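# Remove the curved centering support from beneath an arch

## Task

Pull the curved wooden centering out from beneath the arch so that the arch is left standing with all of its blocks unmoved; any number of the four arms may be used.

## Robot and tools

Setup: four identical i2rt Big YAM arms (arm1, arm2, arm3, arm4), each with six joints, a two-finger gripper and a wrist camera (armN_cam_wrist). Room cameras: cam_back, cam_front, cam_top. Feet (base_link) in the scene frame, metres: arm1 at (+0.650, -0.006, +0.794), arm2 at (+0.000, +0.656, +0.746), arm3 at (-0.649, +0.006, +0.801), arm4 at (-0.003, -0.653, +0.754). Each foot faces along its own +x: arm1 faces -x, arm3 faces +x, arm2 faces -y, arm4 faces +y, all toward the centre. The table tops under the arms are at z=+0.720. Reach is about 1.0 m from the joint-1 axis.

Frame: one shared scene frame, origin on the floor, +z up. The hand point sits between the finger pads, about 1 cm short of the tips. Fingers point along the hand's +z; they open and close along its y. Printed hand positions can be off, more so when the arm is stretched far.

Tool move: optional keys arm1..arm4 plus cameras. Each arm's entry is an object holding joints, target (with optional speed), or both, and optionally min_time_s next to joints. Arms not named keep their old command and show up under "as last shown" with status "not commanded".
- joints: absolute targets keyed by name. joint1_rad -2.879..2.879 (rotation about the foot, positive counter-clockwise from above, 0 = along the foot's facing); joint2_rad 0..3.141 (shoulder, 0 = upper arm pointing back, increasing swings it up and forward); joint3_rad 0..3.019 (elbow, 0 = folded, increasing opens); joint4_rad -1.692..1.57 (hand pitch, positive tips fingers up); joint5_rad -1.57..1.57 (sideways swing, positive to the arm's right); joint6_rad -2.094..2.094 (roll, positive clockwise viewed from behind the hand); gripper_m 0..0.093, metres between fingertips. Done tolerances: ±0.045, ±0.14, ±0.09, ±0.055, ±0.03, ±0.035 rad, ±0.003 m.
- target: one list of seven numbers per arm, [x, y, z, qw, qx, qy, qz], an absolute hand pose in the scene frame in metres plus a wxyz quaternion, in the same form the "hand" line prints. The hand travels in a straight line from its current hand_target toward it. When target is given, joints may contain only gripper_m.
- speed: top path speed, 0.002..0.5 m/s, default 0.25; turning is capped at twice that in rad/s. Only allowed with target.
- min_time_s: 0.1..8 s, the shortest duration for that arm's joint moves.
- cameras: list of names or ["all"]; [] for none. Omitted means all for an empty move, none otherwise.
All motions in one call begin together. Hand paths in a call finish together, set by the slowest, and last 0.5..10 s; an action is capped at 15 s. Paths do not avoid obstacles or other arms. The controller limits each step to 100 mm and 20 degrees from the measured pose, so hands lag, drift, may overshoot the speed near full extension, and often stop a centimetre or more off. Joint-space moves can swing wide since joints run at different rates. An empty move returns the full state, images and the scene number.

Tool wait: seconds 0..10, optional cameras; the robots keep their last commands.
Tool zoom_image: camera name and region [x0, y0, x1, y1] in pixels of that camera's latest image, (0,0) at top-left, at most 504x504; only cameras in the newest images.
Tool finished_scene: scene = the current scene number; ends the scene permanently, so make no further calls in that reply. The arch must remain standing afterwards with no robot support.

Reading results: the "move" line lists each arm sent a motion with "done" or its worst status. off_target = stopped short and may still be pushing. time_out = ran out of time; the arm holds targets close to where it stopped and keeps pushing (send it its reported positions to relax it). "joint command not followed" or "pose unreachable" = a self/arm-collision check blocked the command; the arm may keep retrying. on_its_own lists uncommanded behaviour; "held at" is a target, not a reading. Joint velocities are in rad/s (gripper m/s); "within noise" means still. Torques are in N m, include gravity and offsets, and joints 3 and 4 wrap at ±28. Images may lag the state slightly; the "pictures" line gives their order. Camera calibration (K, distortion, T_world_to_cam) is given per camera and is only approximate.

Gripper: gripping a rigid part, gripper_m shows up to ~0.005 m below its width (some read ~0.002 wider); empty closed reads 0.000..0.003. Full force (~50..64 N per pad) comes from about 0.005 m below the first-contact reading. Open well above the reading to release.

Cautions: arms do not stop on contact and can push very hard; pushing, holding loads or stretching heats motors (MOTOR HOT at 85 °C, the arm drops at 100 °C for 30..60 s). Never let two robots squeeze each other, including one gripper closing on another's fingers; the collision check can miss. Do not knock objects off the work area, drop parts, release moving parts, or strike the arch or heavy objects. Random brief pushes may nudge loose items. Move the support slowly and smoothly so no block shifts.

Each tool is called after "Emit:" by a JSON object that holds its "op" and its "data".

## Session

Emit:
{"op": "move", "data": {}}

Scene clock: 0.00 s.
Joint torques (N m): no reading
Motor temperatures (°C): arm1=[36 33 36 30 28 30 32] | arm2=[36 31 32 31 33 28 28] | arm3=[30 38 35 31 29 29 34] | arm4=[33 32 32 35 32 27 33]
Heat: arm1: hottest joint1_rad 36 °C; arm2: hottest joint1_rad 36 °C; arm3: hottest joint2_rad 38 °C; arm4: hottest joint4_rad 35 °C.
Joint velocities: within noise
arm1.joint_positions: joint1_rad=-0.792 joint2_rad=+0.597 joint3_rad=+1.317 joint4_rad=-1.235 joint5_rad=+0.036 joint6_rad=+0.139 gripper_m=+0.09396
arm1.joint_status: not commanded
arm1.hand: x=+0.4866 y=+0.1760 z=+1.3259 quat_wxyz=(-0.185, +0.761, -0.404, -0.473) (m; scene frame)
arm1.hand_target: x=+0.4882 y=+0.1742 z=+1.3369 quat_wxyz=(-0.188, +0.755, -0.401, -0.483) (m; scene frame)
arm1.hand_status: not commanded
arm2.joint_positions: joint1_rad=+0.031 joint2_rad=+0.603 joint3_rad=+1.457 joint4_rad=-1.387 joint5_rad=-0.263 joint6_rad=+0.761 gripper_m=+0.09396
arm2.joint_status: not commanded
arm2.hand: x=+0.0421 y=+0.4486 z=+1.3126 quat_wxyz=(-0.497, -0.768, -0.393, +0.094) (m; scene frame)
arm2.hand_target: x=+0.0421 y=+0.4516 z=+1.3209 quat_wxyz=(-0.505, -0.763, -0.391, +0.098) (m; scene frame)
arm2.hand_status: not commanded
arm3.joint_positions: joint1_rad=+0.554 joint2_rad=+0.643 joint3_rad=+1.438 joint4_rad=-1.241 joint5_rad=+0.294 joint6_rad=+0.554 gripper_m=+0.09396
arm3.joint_status: not commanded
arm3.hand: x=-0.4138 y=+0.1037 z=+1.3791 quat_wxyz=(-0.507, -0.061, -0.841, -0.178) (m; scene frame)
arm3.hand_target: x=-0.4167 y=+0.1018 z=+1.3926 quat_wxyz=(-0.517, -0.063, -0.833, -0.186) (m; scene frame)
arm3.hand_status: not commanded
arm4.joint_positions: joint1_rad=-0.454 joint2_rad=+0.631 joint3_rad=+1.450 joint4_rad=-1.565 joint5_rad=-0.075 joint6_rad=-0.150 gripper_m=+0.09396
arm4.joint_status: not commanded
arm4.hand: x=+0.0668 y=-0.4724 z=+1.2759 quat_wxyz=(-0.346, +0.552, -0.728, -0.214) (m; scene frame)
arm4.hand_target: x=+0.0658 y=-0.4742 z=+1.2836 quat_wxyz=(-0.354, +0.550, -0.724, -0.218) (m; scene frame)
arm4.hand_status: not commanded
pictures: arm1_cam_wrist, arm2_cam_wrist, arm3_cam_wrist, arm4_cam_wrist, cam_back, cam_front, cam_top
camera_calibration:
arm1_cam_wrist: T_world_to_cam=[[0.797319, 0.596147, -0.0942867, -0.368986], [0.509163, -0.748247, -0.4253, 0.451023], [-0.324091, 0.291093, -0.900128, 1.42768], [0, 0, 0, 1]] pos_world=[0.527254, 0.141859, 1.44212]
arm2_cam_wrist: T_world_to_cam=[[-0.701394, 0.201794, -0.683612, 0.835716], [0.409312, 0.899214, -0.154522, -0.212758], [0.583532, -0.388191, -0.713301, 1.21205], [0, 0, 0, 1]] pos_world=[-0.0340186, 0.493179, 1.40298]
arm3_cam_wrist: T_world_to_cam=[[0.0879263, -0.924112, -0.371868, 0.64589], [-0.911985, 0.0754847, -0.403218, 0.172778], [0.400689, 0.374592, -0.83614, 1.40781], [0, 0, 0, 1]] pos_world=[-0.463312, 0.0564809, 1.48697]
arm4_cam_wrist: T_world_to_cam=[[0.951578, -0.295641, 0.084239, -0.312856], [-0.273853, -0.939752, -0.204623, -0.161551], [0.139659, 0.171646, -0.975209, 1.44366], [0, 0, 0, 1]] pos_world=[0.0518457, -0.492109, 1.40116]

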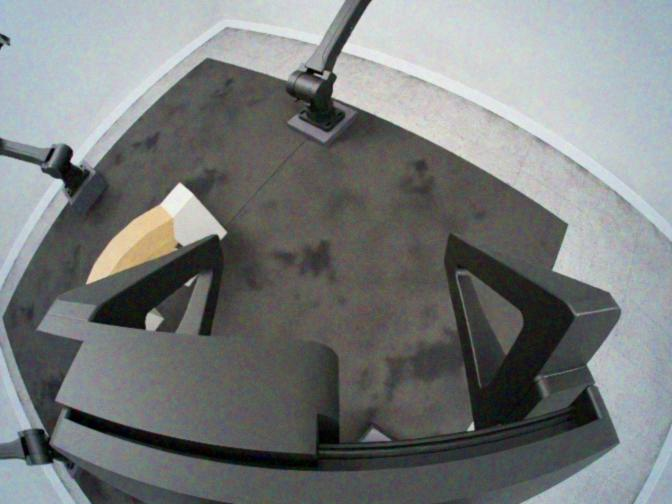

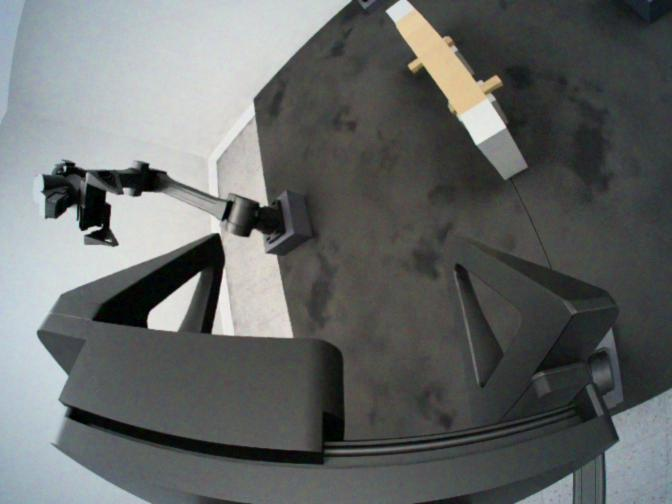

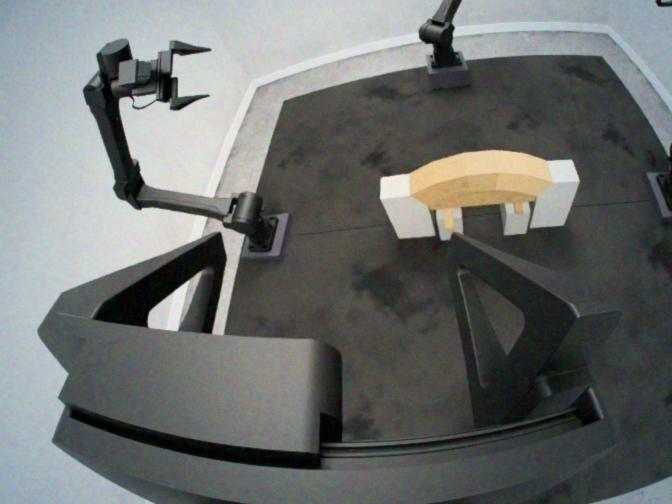

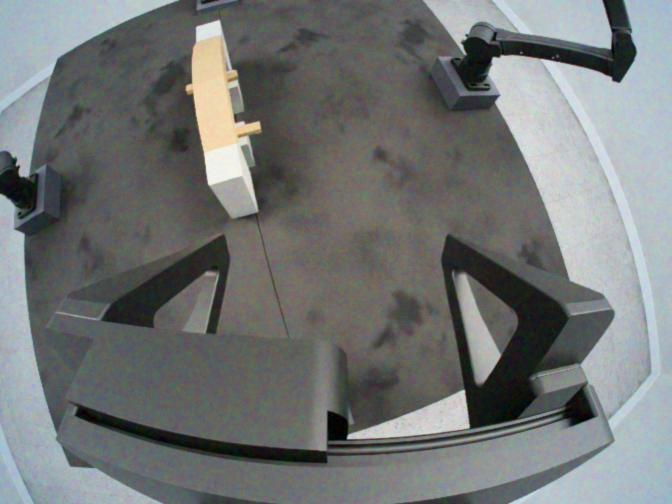

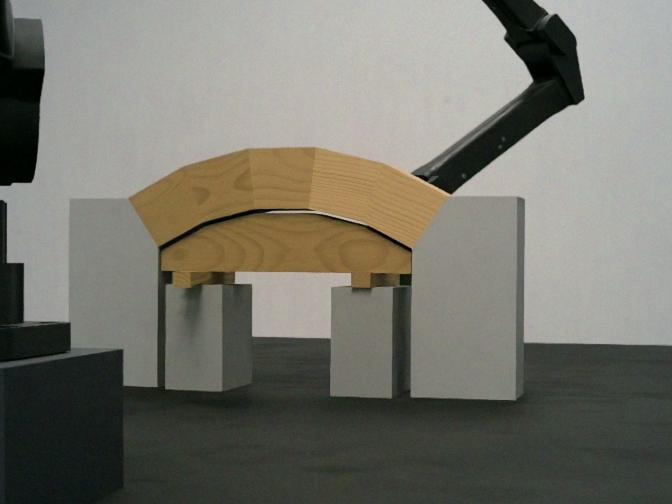

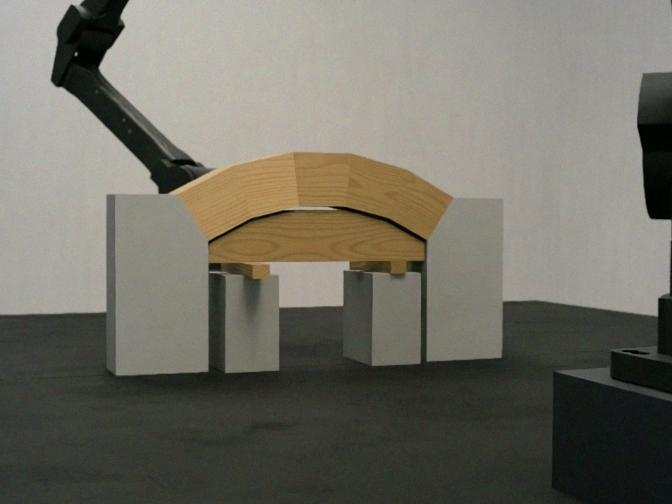

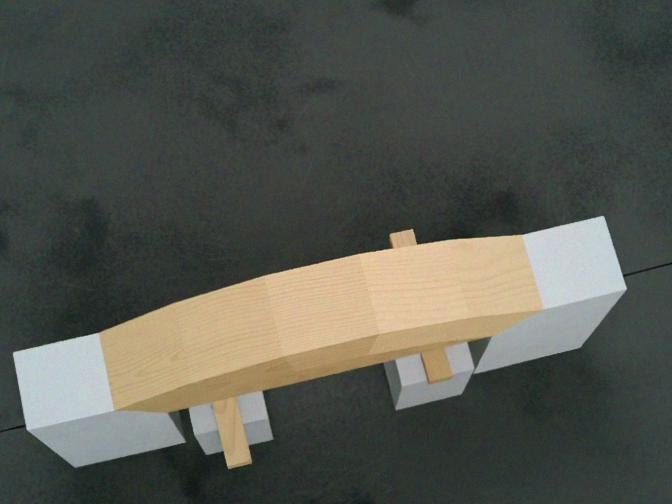

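Emit:
{"op": "move", "data": {"arm1": {"target":[0.155,-0.099,0.946,0.0111,-0.9061,0.0237,0.4225],"speed":0.35,"joints":{"gripper_m":0.06}}, "arm3": {"target":[-0.20,0.088,0.922,0.4225,0.0237,0.9061,-0.0111],"speed":0.35,"joints":{"gripper_m":0.06}}, "cameras": ["arm1_cam_wrist","arm3_cam_wrist"]}}

Scene clock: 3.70 s.
Joint torques (N m): arm1=[0.26 -7.24 10.17 2.95 0.01 -0.25] | arm2=[0.91 3.84 9.4 2.28 0 -0.06] | arm3=[-1.08 -5.95 10.77 1.89 0.4 -0.05] | arm4=[-0.79 4.37 8.61 2.04 0 0.03]
Motor temperatures (°C): arm1=[36 33 37 30 28 30 32] | arm2=[36 31 32 31 33 28 28] | arm3=[30 38 36 31 29 29 34] | arm4=[33 32 32 35 32 27 33]
Heat: arm1: hottest joint3_rad 37 °C; arm2: hottest joint1_rad 36 °C; arm3: hottest joint2_rad 38 °C; arm4: hottest joint4_rad 35 °C.
move: arm1 off_target; arm3 off_target
Joint velocities: within noise
arm1.joint_positions: joint1_rad=+0.281 joint2_rad=+1.310 joint3_rad=+0.720 joint4_rad=-0.194 joint5_rad=+0.238 joint6_rad=+0.227 gripper_m=+0.06009
arm1.joint_status: all done
arm1.hand: x=+0.1767 y=-0.0883 z=+0.9252 quat_wxyz=(-0.019, +0.917, -0.031, -0.398) (m; scene frame)
arm1.hand_target: x=+0.1568 y=-0.0988 z=+0.9466 quat_wxyz=(-0.011, +0.906, -0.024, -0.422) (m; scene frame)
arm1.hand_status: off_target (0.032 m and 3.3 deg from the pose sent, 0.574 m and 51.5 deg at the start)
arm2, arm4: as last shown
arm3.joint_positions: joint1_rad=+0.246 joint2_rad=+1.224 joint3_rad=+0.588 joint4_rad=-0.103 joint5_rad=+0.242 joint6_rad=+0.227 gripper_m=+0.06009
arm3.joint_status: all done
arm3.hand: x=-0.2103 y=+0.0906 z=+0.9166 quat_wxyz=(-0.413, -0.022, -0.911, +0.008) (m; scene frame)
arm3.hand_target: x=-0.2004 y=+0.0879 z=+0.9221 quat_wxyz=(-0.422, -0.024, -0.906, +0.011) (m; scene frame)
arm3.hand_status: off_target (0.012 m and 1.3 deg from the pose sent, 0.505 m and 25.3 deg at the start)
pictures: arm1_cam_wrist, arm3_cam_wrist
camera_calibration:
arm1_cam_wrist: T_world_to_cam=[[0.0817279, 0.996443, 0.0205527, 0.0534027], [0.977219, -0.0760644, -0.198135, 0.00701623], [-0.195867, 0.0362776, -0.979959, 1.07231], [0, 0, 0, 1]] pos_world=[0.198809, -0.0915797, 1.05111]
arm3_cam_wrist: T_world_to_cam=[[-0.038843, -0.999129, -0.0152435, 0.0971916], [-0.980028, 0.0410689, -0.194574, -0.0295567], [0.19503, 0.00738119, -0.980769, 1.06719], [0, 0, 0, 1]] pos_world=[-0.233326, 0.0904437, 1.0424]

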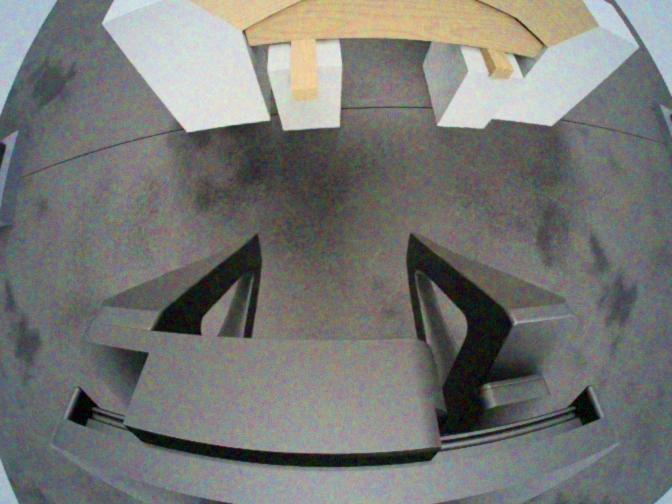

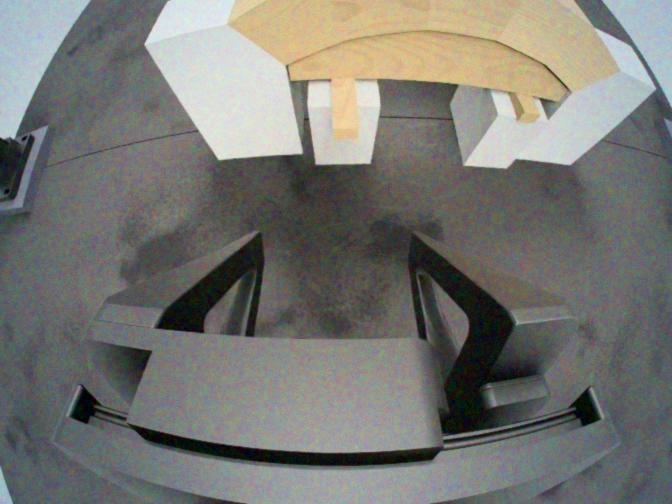

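Emit:
{"op": "move", "data": {"arm1": {"target":[0.038,-0.104,0.862,0.0074,-0.9062,0.0158,0.4226],"speed":0.2}, "arm3": {"target":[-0.105,0.079,0.847,0.4226,0.0158,0.9062,-0.0074],"speed":0.2}, "cameras": ["arm1_cam_wrist","arm3_cam_wrist"]}}

Scene clock: 6.30 s.
Joint torques (N m): arm1=[-1.32 -11.75 9.36 3.11 -0.02 -0.24] | arm2=[1.26 3.72 9.39 2.29 -0.01 -0.05] | arm3=[-1.14 -10.23 11.54 1.91 0.1 -0.04] | arm4=[-1.26 4.31 8.64 2.07 0 0.02]
Motor temperatures (°C): arm1=[36 33 37 30 28 30 32] | arm2=[36 31 32 32 33 28 28] | arm3=[30 38 36 31 29 29 34] | arm4=[33 32 32 35 32 27 33]
Heat: arm1: hottest joint3_rad 37 °C; arm2: hottest joint1_rad 36 °C; arm3: hottest joint2_rad 38 °C; arm4: hottest joint4_rad 35 °C.
move: arm1 off_target; arm3 off_target
Joint velocities: within noise
arm1.joint_positions: joint1_rad=+0.246 joint2_rad=+1.724 joint3_rad=+0.942 joint4_rad=+0.020 joint5_rad=+0.183 joint6_rad=+0.177 gripper_m=+0.06009
arm1.joint_status: not commanded
arm1.hand: x=+0.0630 y=-0.1054 z=+0.8516 quat_wxyz=(-0.009, +0.915, -0.014, -0.403) (m; scene frame)
arm1.hand_target: x=+0.0397 y=-0.1035 z=+0.8625 quat_wxyz=(-0.008, +0.906, -0.016, -0.422) (m; scene frame)
arm1.hand_status: off_target (0.027 m and 2.5 deg from the pose sent, 0.153 m and 3.8 deg at the start)
arm2, arm4: as last shown
arm3.joint_positions: joint1_rad=+0.157 joint2_rad=+1.621 joint3_rad=+0.713 joint4_rad=+0.156 joint5_rad=+0.169 joint6_rad=+0.157 gripper_m=+0.06009
arm3.joint_status: not commanded
arm3.hand: x=-0.1303 y=+0.0787 z=+0.8328 quat_wxyz=(-0.400, -0.015, -0.916, +0.010) (m; scene frame)
arm3.hand_target: x=-0.1066 y=+0.0787 z=+0.8477 quat_wxyz=(-0.422, -0.016, -0.906, +0.008) (m; scene frame)
arm3.hand_status: off_target (0.029 m and 2.8 deg from the pose sent, 0.127 m and 1.4 deg at the start)
pictures: arm1_cam_wrist, arm3_cam_wrist
camera_calibration:
arm1_cam_wrist: T_world_to_cam=[[0.0434968, 0.998953, 0.0141921, 0.0893698], [0.977444, -0.039613, -0.207447, 0.114087], [-0.206668, 0.0228953, -0.978143, 0.976236], [0, 0, 0, 1]] pos_world=[0.0863552, -0.107108, 0.977297]
arm3_cam_wrist: T_world_to_cam=[[-0.0274189, -0.9996, -0.00695454, 0.0817106], [-0.985396, 0.0281976, -0.167927, 0.0111869], [0.168056, 0.0022486, -0.985775, 0.970526], [0, 0, 0, 1]] pos_world=[-0.149839, 0.0791802, 0.959167]

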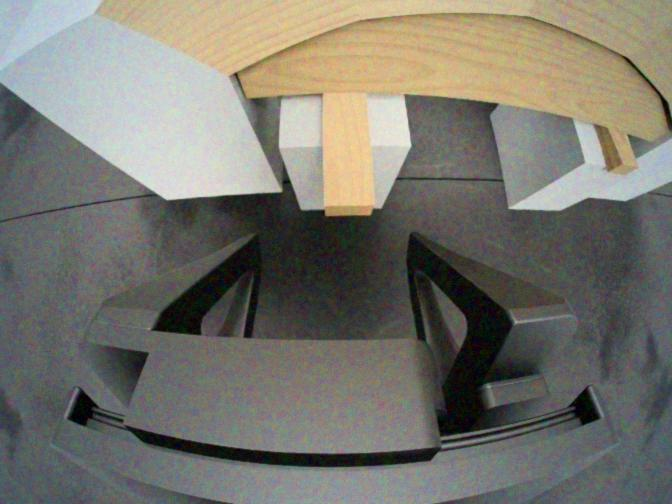

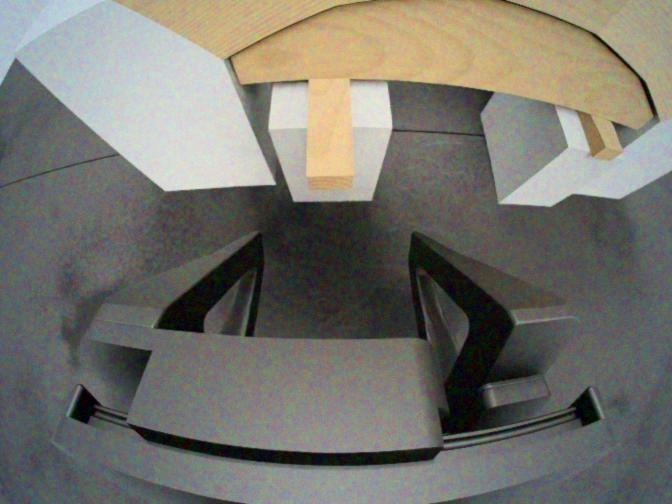

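Emit:
{"op": "move", "data": {"arm1": {"target":[0.0085,-0.0952,0.8555,0.0074,-0.9062,0.0158,0.4226],"speed":0.1}, "arm3": {"target":[-0.0595,0.0804,0.8405,0.4226,0.0158,0.9062,-0.0074],"speed":0.1}, "cameras": ["arm1_cam_wrist","arm3_cam_wrist"]}}

Scene clock: 7.87 s.
Joint torques (N m): arm1=[-0.97 -12.81 9.47 2.74 -0.01 -0.24] | arm2=[1.14 3.9 9.42 2.26 -0.01 -0.05] | arm3=[-0.97 -11.75 11.74 1.09 0.08 -0.01] | arm4=[-1.08 4.13 8.55 2.06 0 0.02]
Motor temperatures (°C): arm1=[36 34 37 30 28 30 32] | arm2=[36 31 32 32 33 28 28] | arm3=[30 38 37 31 29 29 34] | arm4=[33 32 32 35 32 27 33]
Heat: arm1: hottest joint3_rad 37 °C; arm2: hottest joint1_rad 36 °C; arm3: hottest joint2_rad 38 °C; arm4: hottest joint4_rad 35 °C.
move: arm1 off_target; arm3 off_target
Joint velocities: within noise
arm1.joint_positions: joint1_rad=+0.217 joint2_rad=+1.789 joint3_rad=+1.021 joint4_rad=+0.020 joint5_rad=+0.161 joint6_rad=+0.158 gripper_m=+0.06009
arm1.joint_status: not commanded
arm1.hand: x=+0.0319 y=-0.0979 z=+0.8485 quat_wxyz=(-0.007, +0.913, -0.015, -0.407) (m; scene frame)
arm1.hand_target: x=+0.0099 y=-0.0950 z=+0.8561 quat_wxyz=(-0.008, +0.906, -0.016, -0.423) (m; scene frame)
arm1.hand_status: off_target (0.025 m and 2.0 deg from the pose sent, 0.056 m and 2.5 deg at the start)
arm2, arm4: as last shown
arm3.joint_positions: joint1_rad=+0.143 joint2_rad=+1.725 joint3_rad=+0.839 joint4_rad=+0.156 joint5_rad=+0.158 joint6_rad=+0.147 gripper_m=+0.06009
arm3.joint_status: not commanded
arm3.hand: x=-0.0816 y=+0.0816 z=+0.8303 quat_wxyz=(-0.409, -0.015, -0.912, +0.008) (m; scene frame)
arm3.hand_target: x=-0.0608 y=+0.0801 z=+0.8410 quat_wxyz=(-0.423, -0.016, -0.906, +0.008) (m; scene frame)
arm3.hand_status: off_target (0.024 m and 1.7 deg from the pose sent, 0.071 m and 2.8 deg at the start)
pictures: arm1_cam_wrist, arm3_cam_wrist
camera_calibration:
arm1_cam_wrist: T_world_to_cam=[[0.0436845, 0.998992, 0.0102845, 0.0865177], [0.975405, -0.0404224, -0.21668, 0.151928], [-0.216046, 0.0194971, -0.976188, 0.964828], [0, 0, 0, 1]] pos_world=[0.0564761, -0.0991005, 0.973884]
arm3_cam_wrist: T_world_to_cam=[[-0.0269776, -0.999573, -0.0112136, 0.0895634], [-0.981903, 0.0286009, -0.187214, 0.0749602], [0.187455, 0.00596007, -0.982255, 0.958156], [0, 0, 0, 1]] pos_world=[-0.103591, 0.0816706, 0.956192]

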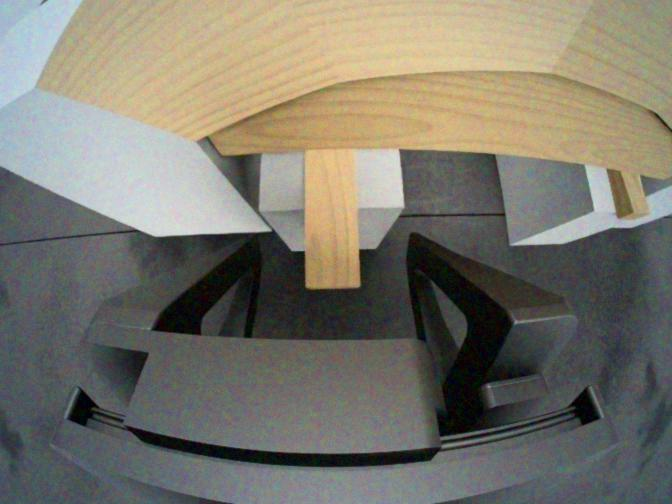

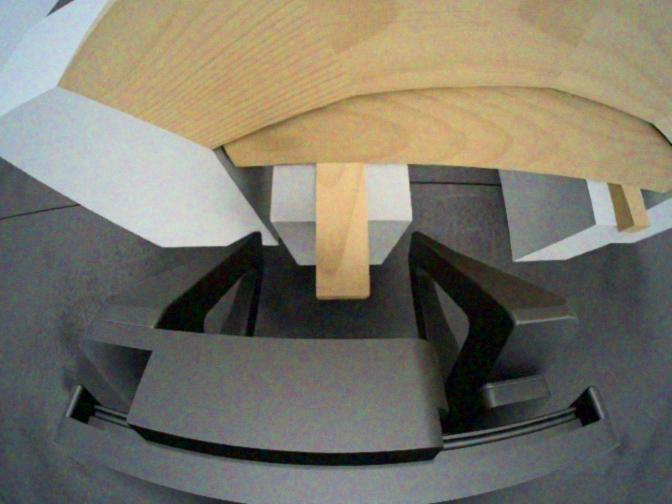

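Emit:
{"op": "move", "data": {"arm1": {"target":[0.0085,-0.0952,0.8525,0.0074,-0.9062,0.0158,0.4226],"speed":0.1,"joints":{"gripper_m":0.024}}, "arm3": {"target":[-0.0605,0.0772,0.8378,0.4226,0.0158,0.9062,-0.0074],"speed":0.1,"joints":{"gripper_m":0.024}}}}

Emit:
{"op": "move", "data": {"arm1": {"joints":{"gripper_m":0.010}}, "arm3": {"joints":{"gripper_m":0.010}}, "cameras": ["arm1_cam_wrist","arm3_cam_wrist"]}}

Scene clock: 9.17 s.
Joint torques (N m): arm1=[-1.32 -12.92 9.28 3.03 -0.01 -0.23] | arm2=[1.14 3.6 9.35 2.29 -0.02 -0.04] | arm3=[-0.97 -11.81 11.36 1.47 0.06 -0.05] | arm4=[-1.44 4.01 8.59 2.13 -0.02 0.03]
Motor temperatures (°C): arm1=[36 34 38 30 28 30 32] | arm2=[36 31 32 32 33 28 28] | arm3=[30 38 37 31 29 29 34] | arm4=[33 32 32 35 32 27 33]
Heat: arm1: hottest joint3_rad 38 °C; arm2: hottest joint1_rad 36 °C; arm3: hottest joint2_rad 38 °C; arm4: hottest joint4_rad 35 °C.
move: arm1 off_target; arm3 off_target
Joint velocities: within noise
arm1.joint_positions: joint1_rad=+0.217 joint2_rad=+1.795 joint3_rad=+1.021 joint4_rad=+0.020 joint5_rad=+0.161 joint6_rad=+0.158 gripper_m=+0.02410
arm1.joint_status: all done
arm1.hand: x=+0.0323 y=-0.0977 z=+0.8450 quat_wxyz=(-0.008, +0.914, -0.015, -0.404) (m; scene frame)
arm1.hand_target: x=+0.0100 y=-0.0949 z=+0.8531 quat_wxyz=(-0.008, +0.906, -0.016, -0.423) (m; scene frame)
arm1.hand_status: off_target (0.025 m and 2.3 deg from the pose sent, 0.024 m and 2.0 deg at the start)
arm2, arm4: as last shown
arm3.joint_positions: joint1_rad=+0.136 joint2_rad=+1.730 joint3_rad=+0.839 joint4_rad=+0.156 joint5_rad=+0.153 joint6_rad=+0.143 gripper_m=+0.02409
arm3.joint_status: all done
arm3.hand: x=-0.0814 y=+0.0787 z=+0.8281 quat_wxyz=(-0.407, -0.015, -0.913, +0.008) (m; scene frame)
arm3.hand_target: x=-0.0616 y=+0.0770 z=+0.8383 quat_wxyz=(-0.423, -0.016, -0.906, +0.008) (m; scene frame)
arm3.hand_status: off_target (0.023 m and 1.9 deg from the pose sent, 0.023 m and 1.6 deg at the start)
pictures: none

Scene clock: 9.63 s.
Joint torques (N m): arm1=[-1.44 -12.92 9.28 3 0.04 -0.19] | arm2=[1.26 3.6 9.32 2.33 -0.01 -0.05] | arm3=[-1.08 -11.87 11.34 1.5 0.14 0.01] | arm4=[-1.2 4.07 8.57 2.11 -0.03 0.02]
Motor temperatures (°C): arm1=[36 34 38 30 28 30 32] | arm2=[36 31 33 32 33 28 28] | arm3=[30 38 37 31 29 29 34] | arm4=[33 32 32 35 32 27 33]
Heat: arm1: hottest joint3_rad 38 °C; arm2: hottest joint1_rad 36 °C; arm3: hottest joint2_rad 38 °C; arm4: hottest joint4_rad 35 °C.
move: arm1 off_target; arm3 off_target
Joint velocities: within noise
arm1.joint_positions: joint1_rad=+0.217 joint2_rad=+1.795 joint3_rad=+1.021 joint4_rad=+0.020 joint5_rad=+0.160 joint6_rad=+0.155 gripper_m=+0.01753
arm1.joint_status: gripper_m off_target (ended at +0.01756, target +0.01000)
arm1.hand: x=+0.0323 y=-0.0980 z=+0.8451 quat_wxyz=(-0.008, +0.914, -0.013, -0.404) (m; scene frame)
arm1.hand_target: x=+0.0100 y=-0.0949 z=+0.8531 quat_wxyz=(-0.008, +0.906, -0.016, -0.423) (m; scene frame)
arm1.hand_status: not commanded
arm2, arm4: as last shown
arm3.joint_positions: joint1_rad=+0.136 joint2_rad=+1.730 joint3_rad=+0.839 joint4_rad=+0.156 joint5_rad=+0.151 joint6_rad=+0.141 gripper_m=+0.01769
arm3.joint_status: gripper_m off_target (ended at +0.01772, target +0.01000)
arm3.hand: x=-0.0814 y=+0.0790 z=+0.8280 quat_wxyz=(-0.407, -0.014, -0.913, +0.008) (m; scene frame)
arm3.hand_target: x=-0.0616 y=+0.0770 z=+0.8383 quat_wxyz=(-0.423, -0.016, -0.906, +0.008) (m; scene frame)
arm3.hand_status: not commanded
pictures: arm1_cam_wrist, arm3_cam_wrist
camera_calibration:
arm1_cam_wrist: T_world_to_cam=[[0.0405169, 0.999098, 0.0127174, 0.0847917], [0.976692, -0.0369168, -0.211448, 0.146699], [-0.210788, 0.0209882, -0.977307, 0.962493], [0, 0, 0, 1]] pos_world=[0.0561661, -0.0995005, 0.970592]
arm3_cam_wrist: T_world_to_cam=[[-0.0244328, -0.999648, -0.0103291, 0.0863887], [-0.982847, 0.0259089, -0.182595, 0.0710331], [0.182798, 0.00569062, -0.983134, 0.956251], [0, 0, 0, 1]] pos_world=[-0.102876, 0.0790763, 0.953986]

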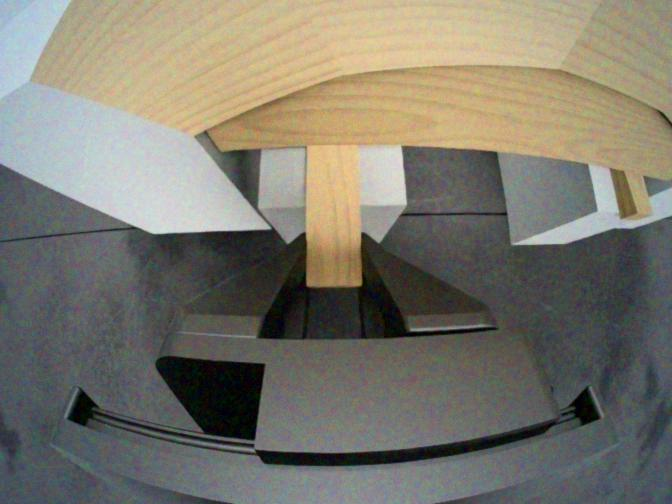

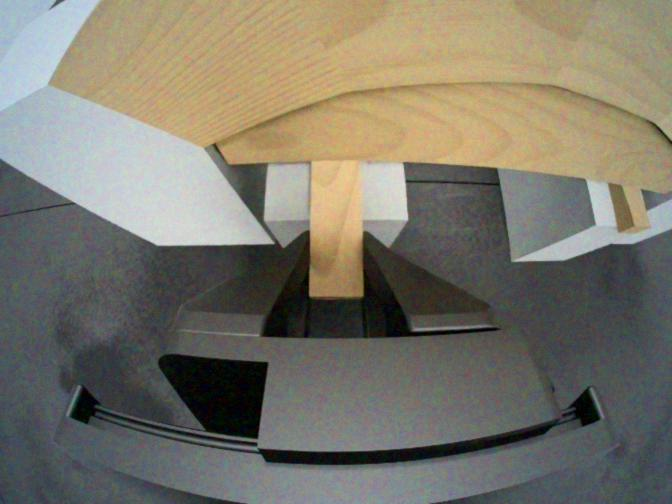

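Emit:
{"op": "move", "data": {"arm1": {"target":[0.0695,-0.0975,0.8531,0.0074,-0.9062,0.0158,0.4226],"speed":0.05}, "arm3": {"target":[-0.1215,0.0785,0.8383,0.4226,0.0158,0.9062,-0.0074],"speed":0.05}}}

Emit:
{"op": "move", "data": {"arm1": {"target":[0.125,-0.0995,0.8496,0.0074,-0.9062,0.0158,0.4226],"speed":0.06}, "arm3": {"target":[-0.177,0.080,0.835,0.4226,0.0158,0.9062,-0.0074],"speed":0.06}, "cameras": ["arm1_cam_wrist","arm3_cam_wrist","cam_back"]}}

Scene clock: 11.67 s.
Joint torques (N m): arm1=[0.56 -15.62 4.85 3.1 0.21 0.02] | arm2=[1.26 3.84 9.37 2.36 -0.02 -0.06] | arm3=[0.5 -13.98 6.94 1.91 0.39 0.19] | arm4=[-1.03 4.07 8.69 2.02 0.01 0.03]
Motor temperatures (°C): arm1=[36 34 38 30 28 30 32] | arm2=[36 31 33 32 33 28 28] | arm3=[30 38 37 31 29 29 34] | arm4=[33 32 32 35 32 27 33]
Heat: arm1: hottest joint3_rad 38 °C; arm2: hottest joint1_rad 36 °C; arm3: hottest joint2_rad 38 °C; arm4: hottest joint4_rad 35 °C.
move: arm1 off_target; arm3 off_target
Joint velocities: within noise
arm1.joint_positions: joint1_rad=+0.221 joint2_rad=+1.731 joint3_rad=+0.903 joint4_rad=+0.075 joint5_rad=+0.176 joint6_rad=+0.155 gripper_m=+0.01753
arm1.joint_status: not commanded
arm1.hand: x=+0.0689 y=-0.0900 z=+0.8404 quat_wxyz=(-0.014, +0.914, -0.015, -0.406) (m; scene frame)
arm1.hand_target: x=+0.0696 y=-0.0975 z=+0.8528 quat_wxyz=(-0.007, +0.906, -0.016, -0.422) (m; scene frame)
arm1.hand_status: off_target (0.015 m and 2.2 deg from the pose sent, 0.038 m and 2.3 deg at the start)
arm2, arm4: as last shown
arm3.joint_positions: joint1_rad=+0.144 joint2_rad=+1.657 joint3_rad=+0.714 joint4_rad=+0.197 joint5_rad=+0.166 joint6_rad=+0.142 gripper_m=+0.01769
arm3.joint_status: not commanded
arm3.hand: x=-0.1256 y=+0.0728 z=+0.8226 quat_wxyz=(-0.403, -0.013, -0.915, +0.014) (m; scene frame)
arm3.hand_target: x=-0.1216 y=+0.0784 z=+0.8381 quat_wxyz=(-0.422, -0.016, -0.906, +0.007) (m; scene frame)
arm3.hand_status: off_target (0.017 m and 2.6 deg from the pose sent, 0.041 m and 1.9 deg at the start)
pictures: none

Scene clock: 13.17 s.
Joint torques (N m): arm1=[0.62 -13.16 4.56 3.07 0.21 0.01] | arm2=[1.14 3.78 9.36 2.26 -0.03 -0.06] | arm3=[0.5 -11.75 6.56 1.87 0.4 0.2] | arm4=[-1.32 3.96 8.53 2.09 -0.01 0.05]
Motor temperatures (°C): arm1=[36 34 38 30 28 30 32] | arm2=[36 31 33 32 33 28 28] | arm3=[30 38 37 31 29 29 34] | arm4=[33 32 32 35 32 27 33]
Heat: arm1: hottest joint3_rad 38 °C; arm2: hottest joint1_rad 36 °C; arm3: hottest joint2_rad 38 °C; arm4: hottest joint4_rad 35 °C.
move: arm1 off_target; arm3 off_target
Joint velocities: within noise
arm1.joint_positions: joint1_rad=+0.254 joint2_rad=+1.626 joint3_rad=+0.747 joint4_rad=+0.123 joint5_rad=+0.201 joint6_rad=+0.176 gripper_m=+0.01753
arm1.joint_status: not commanded
arm1.hand: x=+0.1243 y=-0.0928 z=+0.8388 quat_wxyz=(-0.015, +0.913, -0.014, -0.407) (m; scene frame)
arm1.hand_target: x=+0.1250 y=-0.0995 z=+0.8494 quat_wxyz=(-0.007, +0.906, -0.016, -0.422) (m; scene frame)
arm1.hand_status: off_target (0.013 m and 2.2 deg from the pose sent, 0.058 m and 2.2 deg at the start)
arm2, arm4: as last shown
arm3.joint_positions: joint1_rad=+0.179 joint2_rad=+1.552 joint3_rad=+0.563 joint4_rad=+0.241 joint5_rad=+0.193 joint6_rad=+0.165 gripper_m=+0.01769
arm3.joint_status: not commanded
arm3.hand: x=-0.1807 y=+0.0747 z=+0.8220 quat_wxyz=(-0.405, -0.013, -0.914, +0.014) (m; scene frame)
arm3.hand_target: x=-0.1769 y=+0.0800 z=+0.8350 quat_wxyz=(-0.423, -0.016, -0.906, +0.007) (m; scene frame)
arm3.hand_status: off_target (0.014 m and 2.4 deg from the pose sent, 0.053 m and 2.6 deg at the start)
pictures: arm1_cam_wrist, arm3_cam_wrist, cam_back
camera_calibration:
arm1_cam_wrist: T_world_to_cam=[[0.047604, 0.998544, 0.0253841, 0.0643429], [0.975277, -0.0409744, -0.217156, 0.0603463], [-0.2158, 0.035094, -0.975807, 0.976324], [0, 0, 0, 1]] pos_world=[0.148773, -0.0960397, 0.964175]
arm3_cam_wrist: T_world_to_cam=[[-0.0284192, -0.999593, 0.00238497, 0.0684895], [-0.983852, 0.0275496, -0.176853, -0.0325466], [0.176716, -0.00737247, -0.984234, 0.969292], [0, 0, 0, 1]] pos_world=[-0.201363, 0.0765044, 0.948091]

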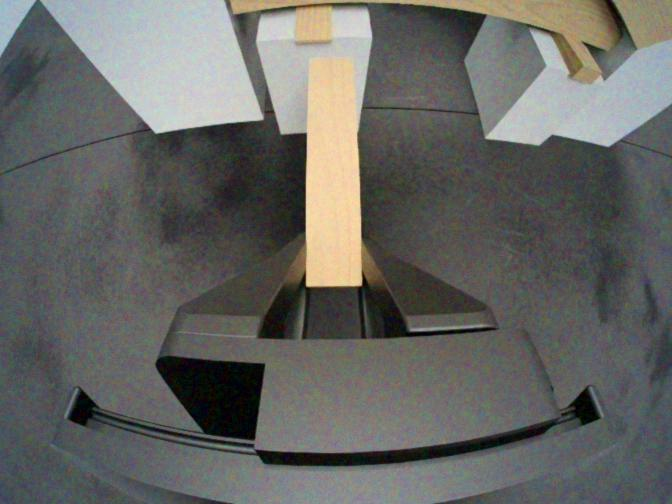

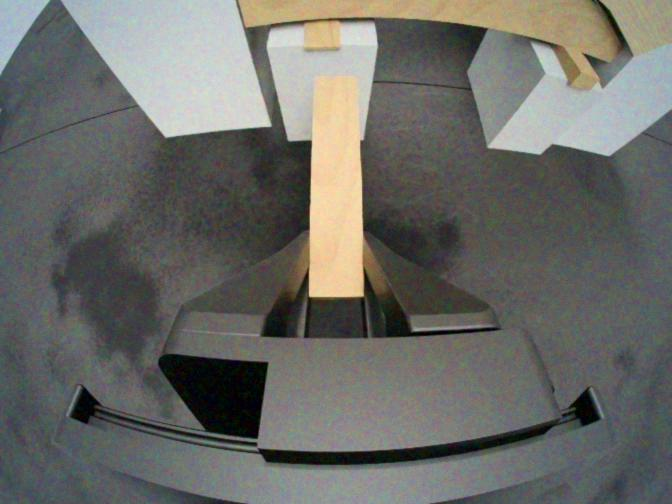

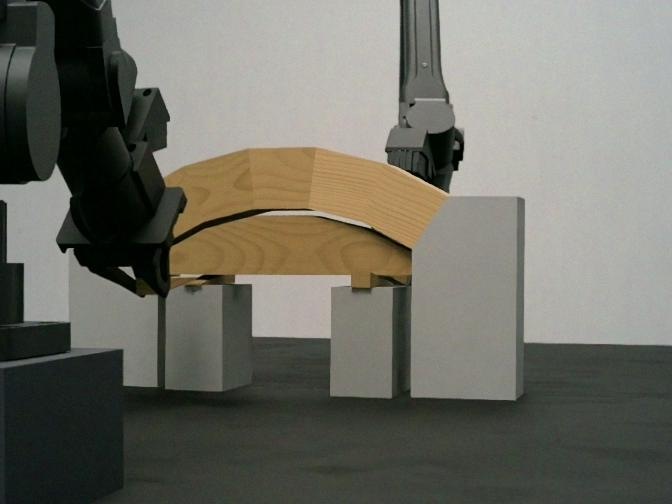

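Emit:
{"op": "move", "data": {"arm1": {"target":[0.11,-0.035,0.876,0.0074,-0.9062,0.0158,0.4226],"speed":0.15}, "arm3": {"target":[-0.29,0.20,0.80,0.4226,0.0158,0.9062,-0.0074],"speed":0.3}}}

Emit:
{"op": "move", "data": {"arm1": {"target":[0.03,-0.033,0.866,0.0074,-0.9062,0.0158,0.4226],"speed":0.08}, "arm3": {"target":[-0.29,0.20,0.735,0.4226,0.0158,0.9062,-0.0074],"speed":0.1}, "cameras": ["arm1_cam_wrist","arm3_cam_wrist","cam_back","cam_top"]}}

Scene clock: 15.37 s.
Joint torques (N m): arm1=[-1.2 -12.57 7.09 1.36 -0.06 -0.24] | arm2=[1.38 3.72 9.26 2.21 -0.02 -0.05] | arm3=[0.62 -7.71 6.45 0.57 0.64 0.13] | arm4=[-1.14 4.19 8.51 2.17 0.01 0.04]
Motor temperatures (°C): arm1=[36 34 38 30 28 30 32] | arm2=[36 31 33 32 32 28 28] | arm3=[30 38 37 31 29 29 35] | arm4=[33 32 33 35 32 27 33]
Heat: arm1: hottest joint3_rad 38 °C; arm2: hottest joint1_rad 36 °C; arm3: hottest joint2_rad 38 °C; arm4: hottest joint4_rad 35 °C.
move: arm1 off_target; arm3 done
Joint velocities: within noise
arm1.joint_positions: joint1_rad=+0.114 joint2_rad=+1.572 joint3_rad=+0.747 joint4_rad=+0.096 joint5_rad=+0.084 joint6_rad=+0.092 gripper_m=+0.01753
arm1.joint_status: not commanded
arm1.hand: x=+0.1176 y=-0.0390 z=+0.8596 quat_wxyz=(-0.005, +0.911, -0.017, -0.412) (m; scene frame)
arm1.hand_target: x=+0.1103 y=-0.0351 z=+0.8759 quat_wxyz=(-0.007, +0.906, -0.016, -0.423) (m; scene frame)
arm1.hand_status: off_target (0.018 m and 1.4 deg from the pose sent, 0.070 m and 2.2 deg at the start)
arm2.joint_positions: joint1_rad=+0.031 joint2_rad=+0.603 joint3_rad=+1.457 joint4_rad=-1.387 joint5_rad=-0.263 joint6_rad=+0.761 gripper_m=+0.09396
arm2.joint_status: not commanded
arm2.hand: x=+0.0421 y=+0.4486 z=+1.3126 quat_wxyz=(-0.497, -0.768, -0.393, +0.094) (m; scene frame)
arm2.hand_target: x=+0.0421 y=+0.4516 z=+1.3209 quat_wxyz=(-0.505, -0.763, -0.391, +0.098) (m; scene frame)
arm2.hand_status: not commanded
arm3.joint_positions: joint1_rad=+0.674 joint2_rad=+1.538 joint3_rad=+0.427 joint4_rad=+0.268 joint5_rad=+0.551 joint6_rad=+0.536 gripper_m=+0.01769
arm3.joint_status: not commanded
arm3.hand: x=-0.2908 y=+0.1947 z=+0.7999 quat_wxyz=(-0.423, -0.016, -0.906, +0.009) (m; scene frame)
arm3.hand_target: x=-0.2901 y=+0.2000 z=+0.8000 quat_wxyz=(-0.423, -0.016, -0.906, +0.007) (m; scene frame)
arm3.hand_status: done (0.005 m and 0.2 deg from the pose sent, 0.168 m and 2.4 deg at the start)
arm4.joint_positions: joint1_rad=-0.454 joint2_rad=+0.631 joint3_rad=+1.450 joint4_rad=-1.565 joint5_rad=-0.075 joint6_rad=-0.150 gripper_m=+0.09396
arm4.joint_status: not commanded
arm4.hand: x=+0.0668 y=-0.4724 z=+1.2759 quat_wxyz=(-0.346, +0.552, -0.728, -0.214) (m; scene frame)
arm4.hand_target: x=+0.0658 y=-0.4742 z=+1.2836 quat_wxyz=(-0.354, +0.550, -0.724, -0.218) (m; scene frame)
arm4.hand_status: not commanded
pictures: none

Scene clock: 17.13 s.
Joint torques (N m): arm1=[-1.55 -11.69 9.92 1.47 -0.03 -0.23] | arm2=[1.08 3.84 9.32 2.3 -0.02 -0.06] | arm3=[0.5 -8.41 3.6 1.69 0.64 0.17] | arm4=[-0.79 4.19 8.59 2.09 0.01 0.05]
Motor temperatures (°C): arm1=[36 34 39 30 28 30 32] | arm2=[36 31 33 31 32 28 28] | arm3=[30 38 37 31 29 29 35] | arm4=[33 32 33 35 32 27 33]
Heat: arm1: hottest joint3_rad 39 °C; arm2: hottest joint1_rad 36 °C; arm3: hottest joint2_rad 38 °C; arm4: hottest joint4_rad 35 °C.
move: arm1 off_target; arm3 done
Joint velocities: within noise
arm1.joint_positions: joint1_rad=+0.101 joint2_rad=+1.713 joint3_rad=+0.931 joint4_rad=+0.064 joint5_rad=+0.070 joint6_rad=+0.081 gripper_m=+0.01753
arm1.joint_status: not commanded
arm1.hand: x=+0.0514 y=-0.0397 z=+0.8598 quat_wxyz=(-0.004, +0.909, -0.015, -0.416) (m; scene frame)
arm1.hand_target: x=+0.0313 y=-0.0329 z=+0.8665 quat_wxyz=(-0.007, +0.906, -0.016, -0.423) (m; scene frame)
arm1.hand_status: off_target (0.023 m and 0.9 deg from the pose sent, 0.088 m and 1.4 deg at the start)
arm2, arm4: as last shown
arm3.joint_positions: joint1_rad=+0.674 joint2_rad=+1.810 joint3_rad=+0.427 joint4_rad=+0.522 joint5_rad=+0.551 joint6_rad=+0.539 gripper_m=+0.01769
arm3.joint_status: not commanded
arm3.hand: x=-0.2919 y=+0.1937 z=+0.7356 quat_wxyz=(-0.417, -0.014, -0.909, +0.014) (m; scene frame)
arm3.hand_target: x=-0.2901 y=+0.1999 z=+0.7350 quat_wxyz=(-0.422, -0.016, -0.906, +0.008) (m; scene frame)
arm3.hand_status: done (0.007 m and 1.0 deg from the pose sent, 0.065 m and 0.2 deg at the start)
pictures: arm1_cam_wrist, arm3_cam_wrist, cam_back, cam_top
camera_calibration:
arm1_cam_wrist: T_world_to_cam=[[0.0400621, 0.999192, 0.00330198, 0.0336474], [0.970809, -0.0381416, -0.2368, 0.155333], [-0.236483, 0.0126923, -0.971553, 0.975843], [0, 0, 0, 1]] pos_world=[0.0786238, -0.0400813, 0.984754]
arm3_cam_wrist: T_world_to_cam=[[-0.0300942, -0.999547, 0.000183044, 0.185541], [-0.97849, 0.0294228, -0.204185, -0.139159], [0.204087, -0.0063239, -0.978932, 0.908721], [0, 0, 0, 1]] pos_world=[-0.316041, 0.195298, 0.861128]

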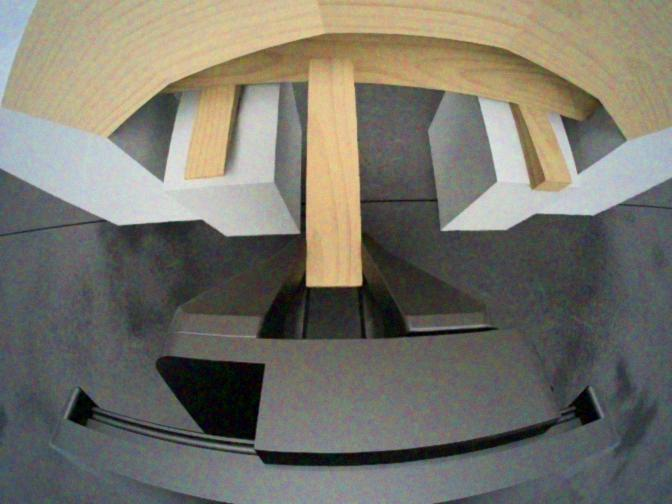

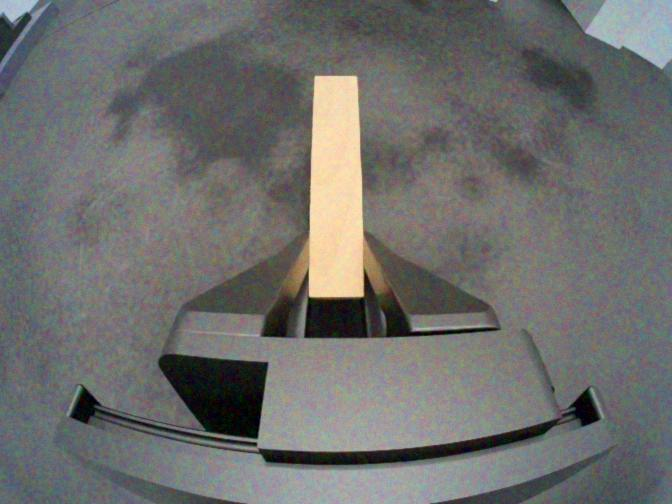

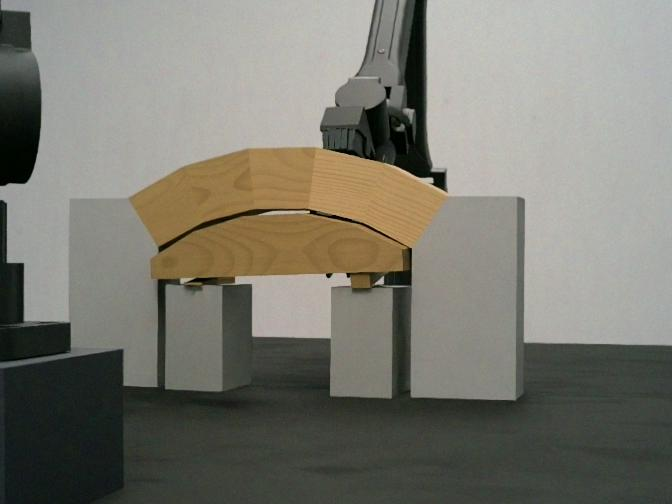

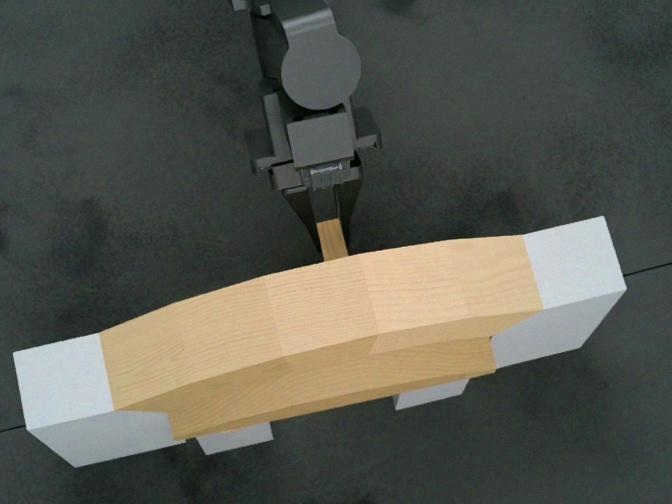

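Emit:
{"op": "move", "data": {"arm1": {"target":[0.12,-0.037,0.868,0.0074,-0.9062,0.0158,0.4226],"speed":0.1}, "arm3": {"target":[-0.29,0.20,0.717,0.4226,0.0158,0.9062,-0.0074],"speed":0.04}}}

Emit:
{"op": "move", "data": {"arm1": {"target":[0.20,-0.037,0.79,0.0074,-0.9062,0.0158,0.4226],"speed":0.15}, "arm3": {"joints":{"gripper_m":0.05}}}}

Emit:
{"op": "move", "data": {"arm1": {"target":[0.20,-0.037,0.742,0.0074,-0.9062,0.0158,0.4226],"speed":0.1}, "arm3": {"target":[-0.36,0.20,0.80,0.4226,0.0158,0.9062,-0.0074],"speed":0.2}}}

Scene clock: 19.00 s.
Joint torques (N m): arm1=[0.26 -12.51 4.79 3.11 0.15 -0.05] | arm2=[1.26 3.66 9.42 2.32 -0.02 -0.05] | arm3=[0.5 -7.18 3.71 1.11 0.17 0.16] | arm4=[-1.08 3.78 8.64 2.09 -0.01 0.02]
Motor temperatures (°C): arm1=[36 34 39 30 28 30 32] | arm2=[36 31 33 31 32 28 28] | arm3=[30 38 37 31 29 29 35] | arm4=[33 32 33 35 32 27 33]
Heat: arm1: hottest joint3_rad 39 °C; arm2: hottest joint1_rad 36 °C; arm3: hottest joint2_rad 38 °C; arm4: hottest joint4_rad 35 °C.
move: arm1 off_target; arm3 off_target
Joint velocities: within noise
arm1.joint_positions: joint1_rad=+0.101 joint2_rad=+1.570 joint3_rad=+0.744 joint4_rad=+0.086 joint5_rad=+0.083 joint6_rad=+0.081 gripper_m=+0.01753
arm1.joint_status: not commanded
arm1.hand: x=+0.1198 y=-0.0322 z=+0.8580 quat_wxyz=(-0.010, +0.913, -0.017, -0.407) (m; scene frame)
arm1.hand_target: x=+0.1200 y=-0.0370 z=+0.8678 quat_wxyz=(-0.007, +0.906, -0.016, -0.422) (m; scene frame)
arm1.hand_status: off_target (0.011 m and 2.0 deg from the pose sent, 0.069 m and 0.9 deg at the start)
arm2, arm4: as last shown
arm3.joint_positions: joint1_rad=+0.675 joint2_rad=+1.869 joint3_rad=+0.427 joint4_rad=+0.609 joint5_rad=+0.562 joint6_rad=+0.539 gripper_m=+0.01769
arm3.joint_status: not commanded
arm3.hand: x=-0.2894 y=+0.1941 z=+0.7270 quat_wxyz=(-0.429, -0.020, -0.903, +0.009) (m; scene frame)
arm3.hand_target: x=-0.2903 y=+0.1998 z=+0.7173 quat_wxyz=(-0.423, -0.016, -0.906, +0.008) (m; scene frame)
arm3.hand_status: off_target (0.012 m and 1.0 deg from the pose sent, 0.020 m and 1.0 deg at the start)
pictures: none

Scene clock: 20.60 s.
Joint torques (N m): arm1=[0.56 -7.12 3.32 3.11 0.16 0.03] | arm2=[1.03 3.84 9.32 2.3 -0.02 -0.05] | arm3=[0.44 -7.59 2.99 1.05 0.18 0.17] | arm4=[-0.62 3.78 8.68 2.09 0 0.03]
Motor temperatures (°C): arm1=[36 34 39 30 28 30 33] | arm2=[36 31 33 31 32 28 28] | arm3=[30 38 37 31 29 29 35] | arm4=[33 32 33 35 32 27 33]
Heat: arm1: hottest joint3_rad 39 °C; arm2: hottest joint1_rad 36 °C; arm3: hottest joint2_rad 38 °C; arm4: hottest joint4_rad 35 °C.
move: arm1 done; arm3 done
Joint velocities: within noise
arm1.joint_positions: joint1_rad=+0.121 joint2_rad=+1.604 joint3_rad=+0.475 joint4_rad=+0.426 joint5_rad=+0.101 joint6_rad=+0.088 gripper_m=+0.01753
arm1.joint_status: not commanded
arm1.hand: x=+0.1966 y=-0.0316 z=+0.7974 quat_wxyz=(-0.011, +0.905, -0.016, -0.424) (m; scene frame)
arm1.hand_target: x=+0.2002 y=-0.0368 z=+0.7901 quat_wxyz=(-0.007, +0.906, -0.016, -0.422) (m; scene frame)
arm1.hand_status: done (0.010 m and 0.5 deg from the pose sent, 0.105 m and 2.0 deg at the start)
arm2, arm4: as last shown
arm3.joint_positions: joint1_rad=+0.678 joint2_rad=+1.873 joint3_rad=+0.436 joint4_rad=+0.610 joint5_rad=+0.561 joint6_rad=+0.539 gripper_m=+0.04993
arm3.joint_status: all done
arm3.hand: x=-0.2869 y=+0.1980 z=+0.7273 quat_wxyz=(-0.431, -0.019, -0.902, +0.007) (m; scene frame)
arm3.hand_target: x=-0.2903 y=+0.1999 z=+0.7172 quat_wxyz=(-0.422, -0.016, -0.906, +0.007) (m; scene frame)
arm3.hand_status: not commanded
pictures: none

Scene clock: 22.23 s.
Joint torques (N m): arm1=[0.5 -8.06 2.24 3.18 0.17 0.03] | arm2=[1.2 3.49 9.39 2.26 -0.02 -0.07] | arm3=[0.62 -7.88 5.89 0.39 0.74 0.24] | arm4=[-0.91 4.31 8.59 2.14 0.03 0.01]
Motor temperatures (°C): arm1=[36 34 39 30 28 30 33] | arm2=[36 31 33 31 32 28 28] | arm3=[30 38 37 31 29 29 35] | arm4=[33 32 33 35 32 27 33]
Heat: arm1: hottest joint3_rad 39 °C; arm2: hottest joint1_rad 36 °C; arm3: hottest joint2_rad 38 °C; arm4: hottest joint4_rad 35 °C.
move: arm1 done; arm3 done
Joint velocities: within noise
arm1.joint_positions: joint1_rad=+0.122 joint2_rad=+1.801 joint3_rad=+0.469 joint4_rad=+0.625 joint5_rad=+0.102 joint6_rad=+0.089 gripper_m=+0.01753
arm1.joint_status: not commanded
arm1.hand: x=+0.1979 y=-0.0315 z=+0.7479 quat_wxyz=(-0.011, +0.906, -0.016, -0.423) (m; scene frame)
arm1.hand_target: x=+0.2001 y=-0.0369 z=+0.7422 quat_wxyz=(-0.007, +0.906, -0.016, -0.422) (m; scene frame)
arm1.hand_status: done (0.008 m and 0.5 deg from the pose sent, 0.056 m and 0.5 deg at the start)
arm2, arm4: as last shown
arm3.joint_positions: joint1_rad=+0.859 joint2_rad=+1.452 joint3_rad=+0.319 joint4_rad=+0.167 joint5_rad=+0.666 joint6_rad=+0.713 gripper_m=+0.04994
arm3.joint_status: not commanded
arm3.hand: x=-0.3616 y=+0.1932 z=+0.7926 quat_wxyz=(-0.416, -0.012, -0.909, +0.017) (m; scene frame)
arm3.hand_target: x=-0.3600 y=+0.1998 z=+0.7998 quat_wxyz=(-0.422, -0.016, -0.906, +0.007) (m; scene frame)
arm3.hand_status: done (0.010 m and 1.4 deg from the pose sent, 0.103 m and 1.1 deg at the start)
pictures: none


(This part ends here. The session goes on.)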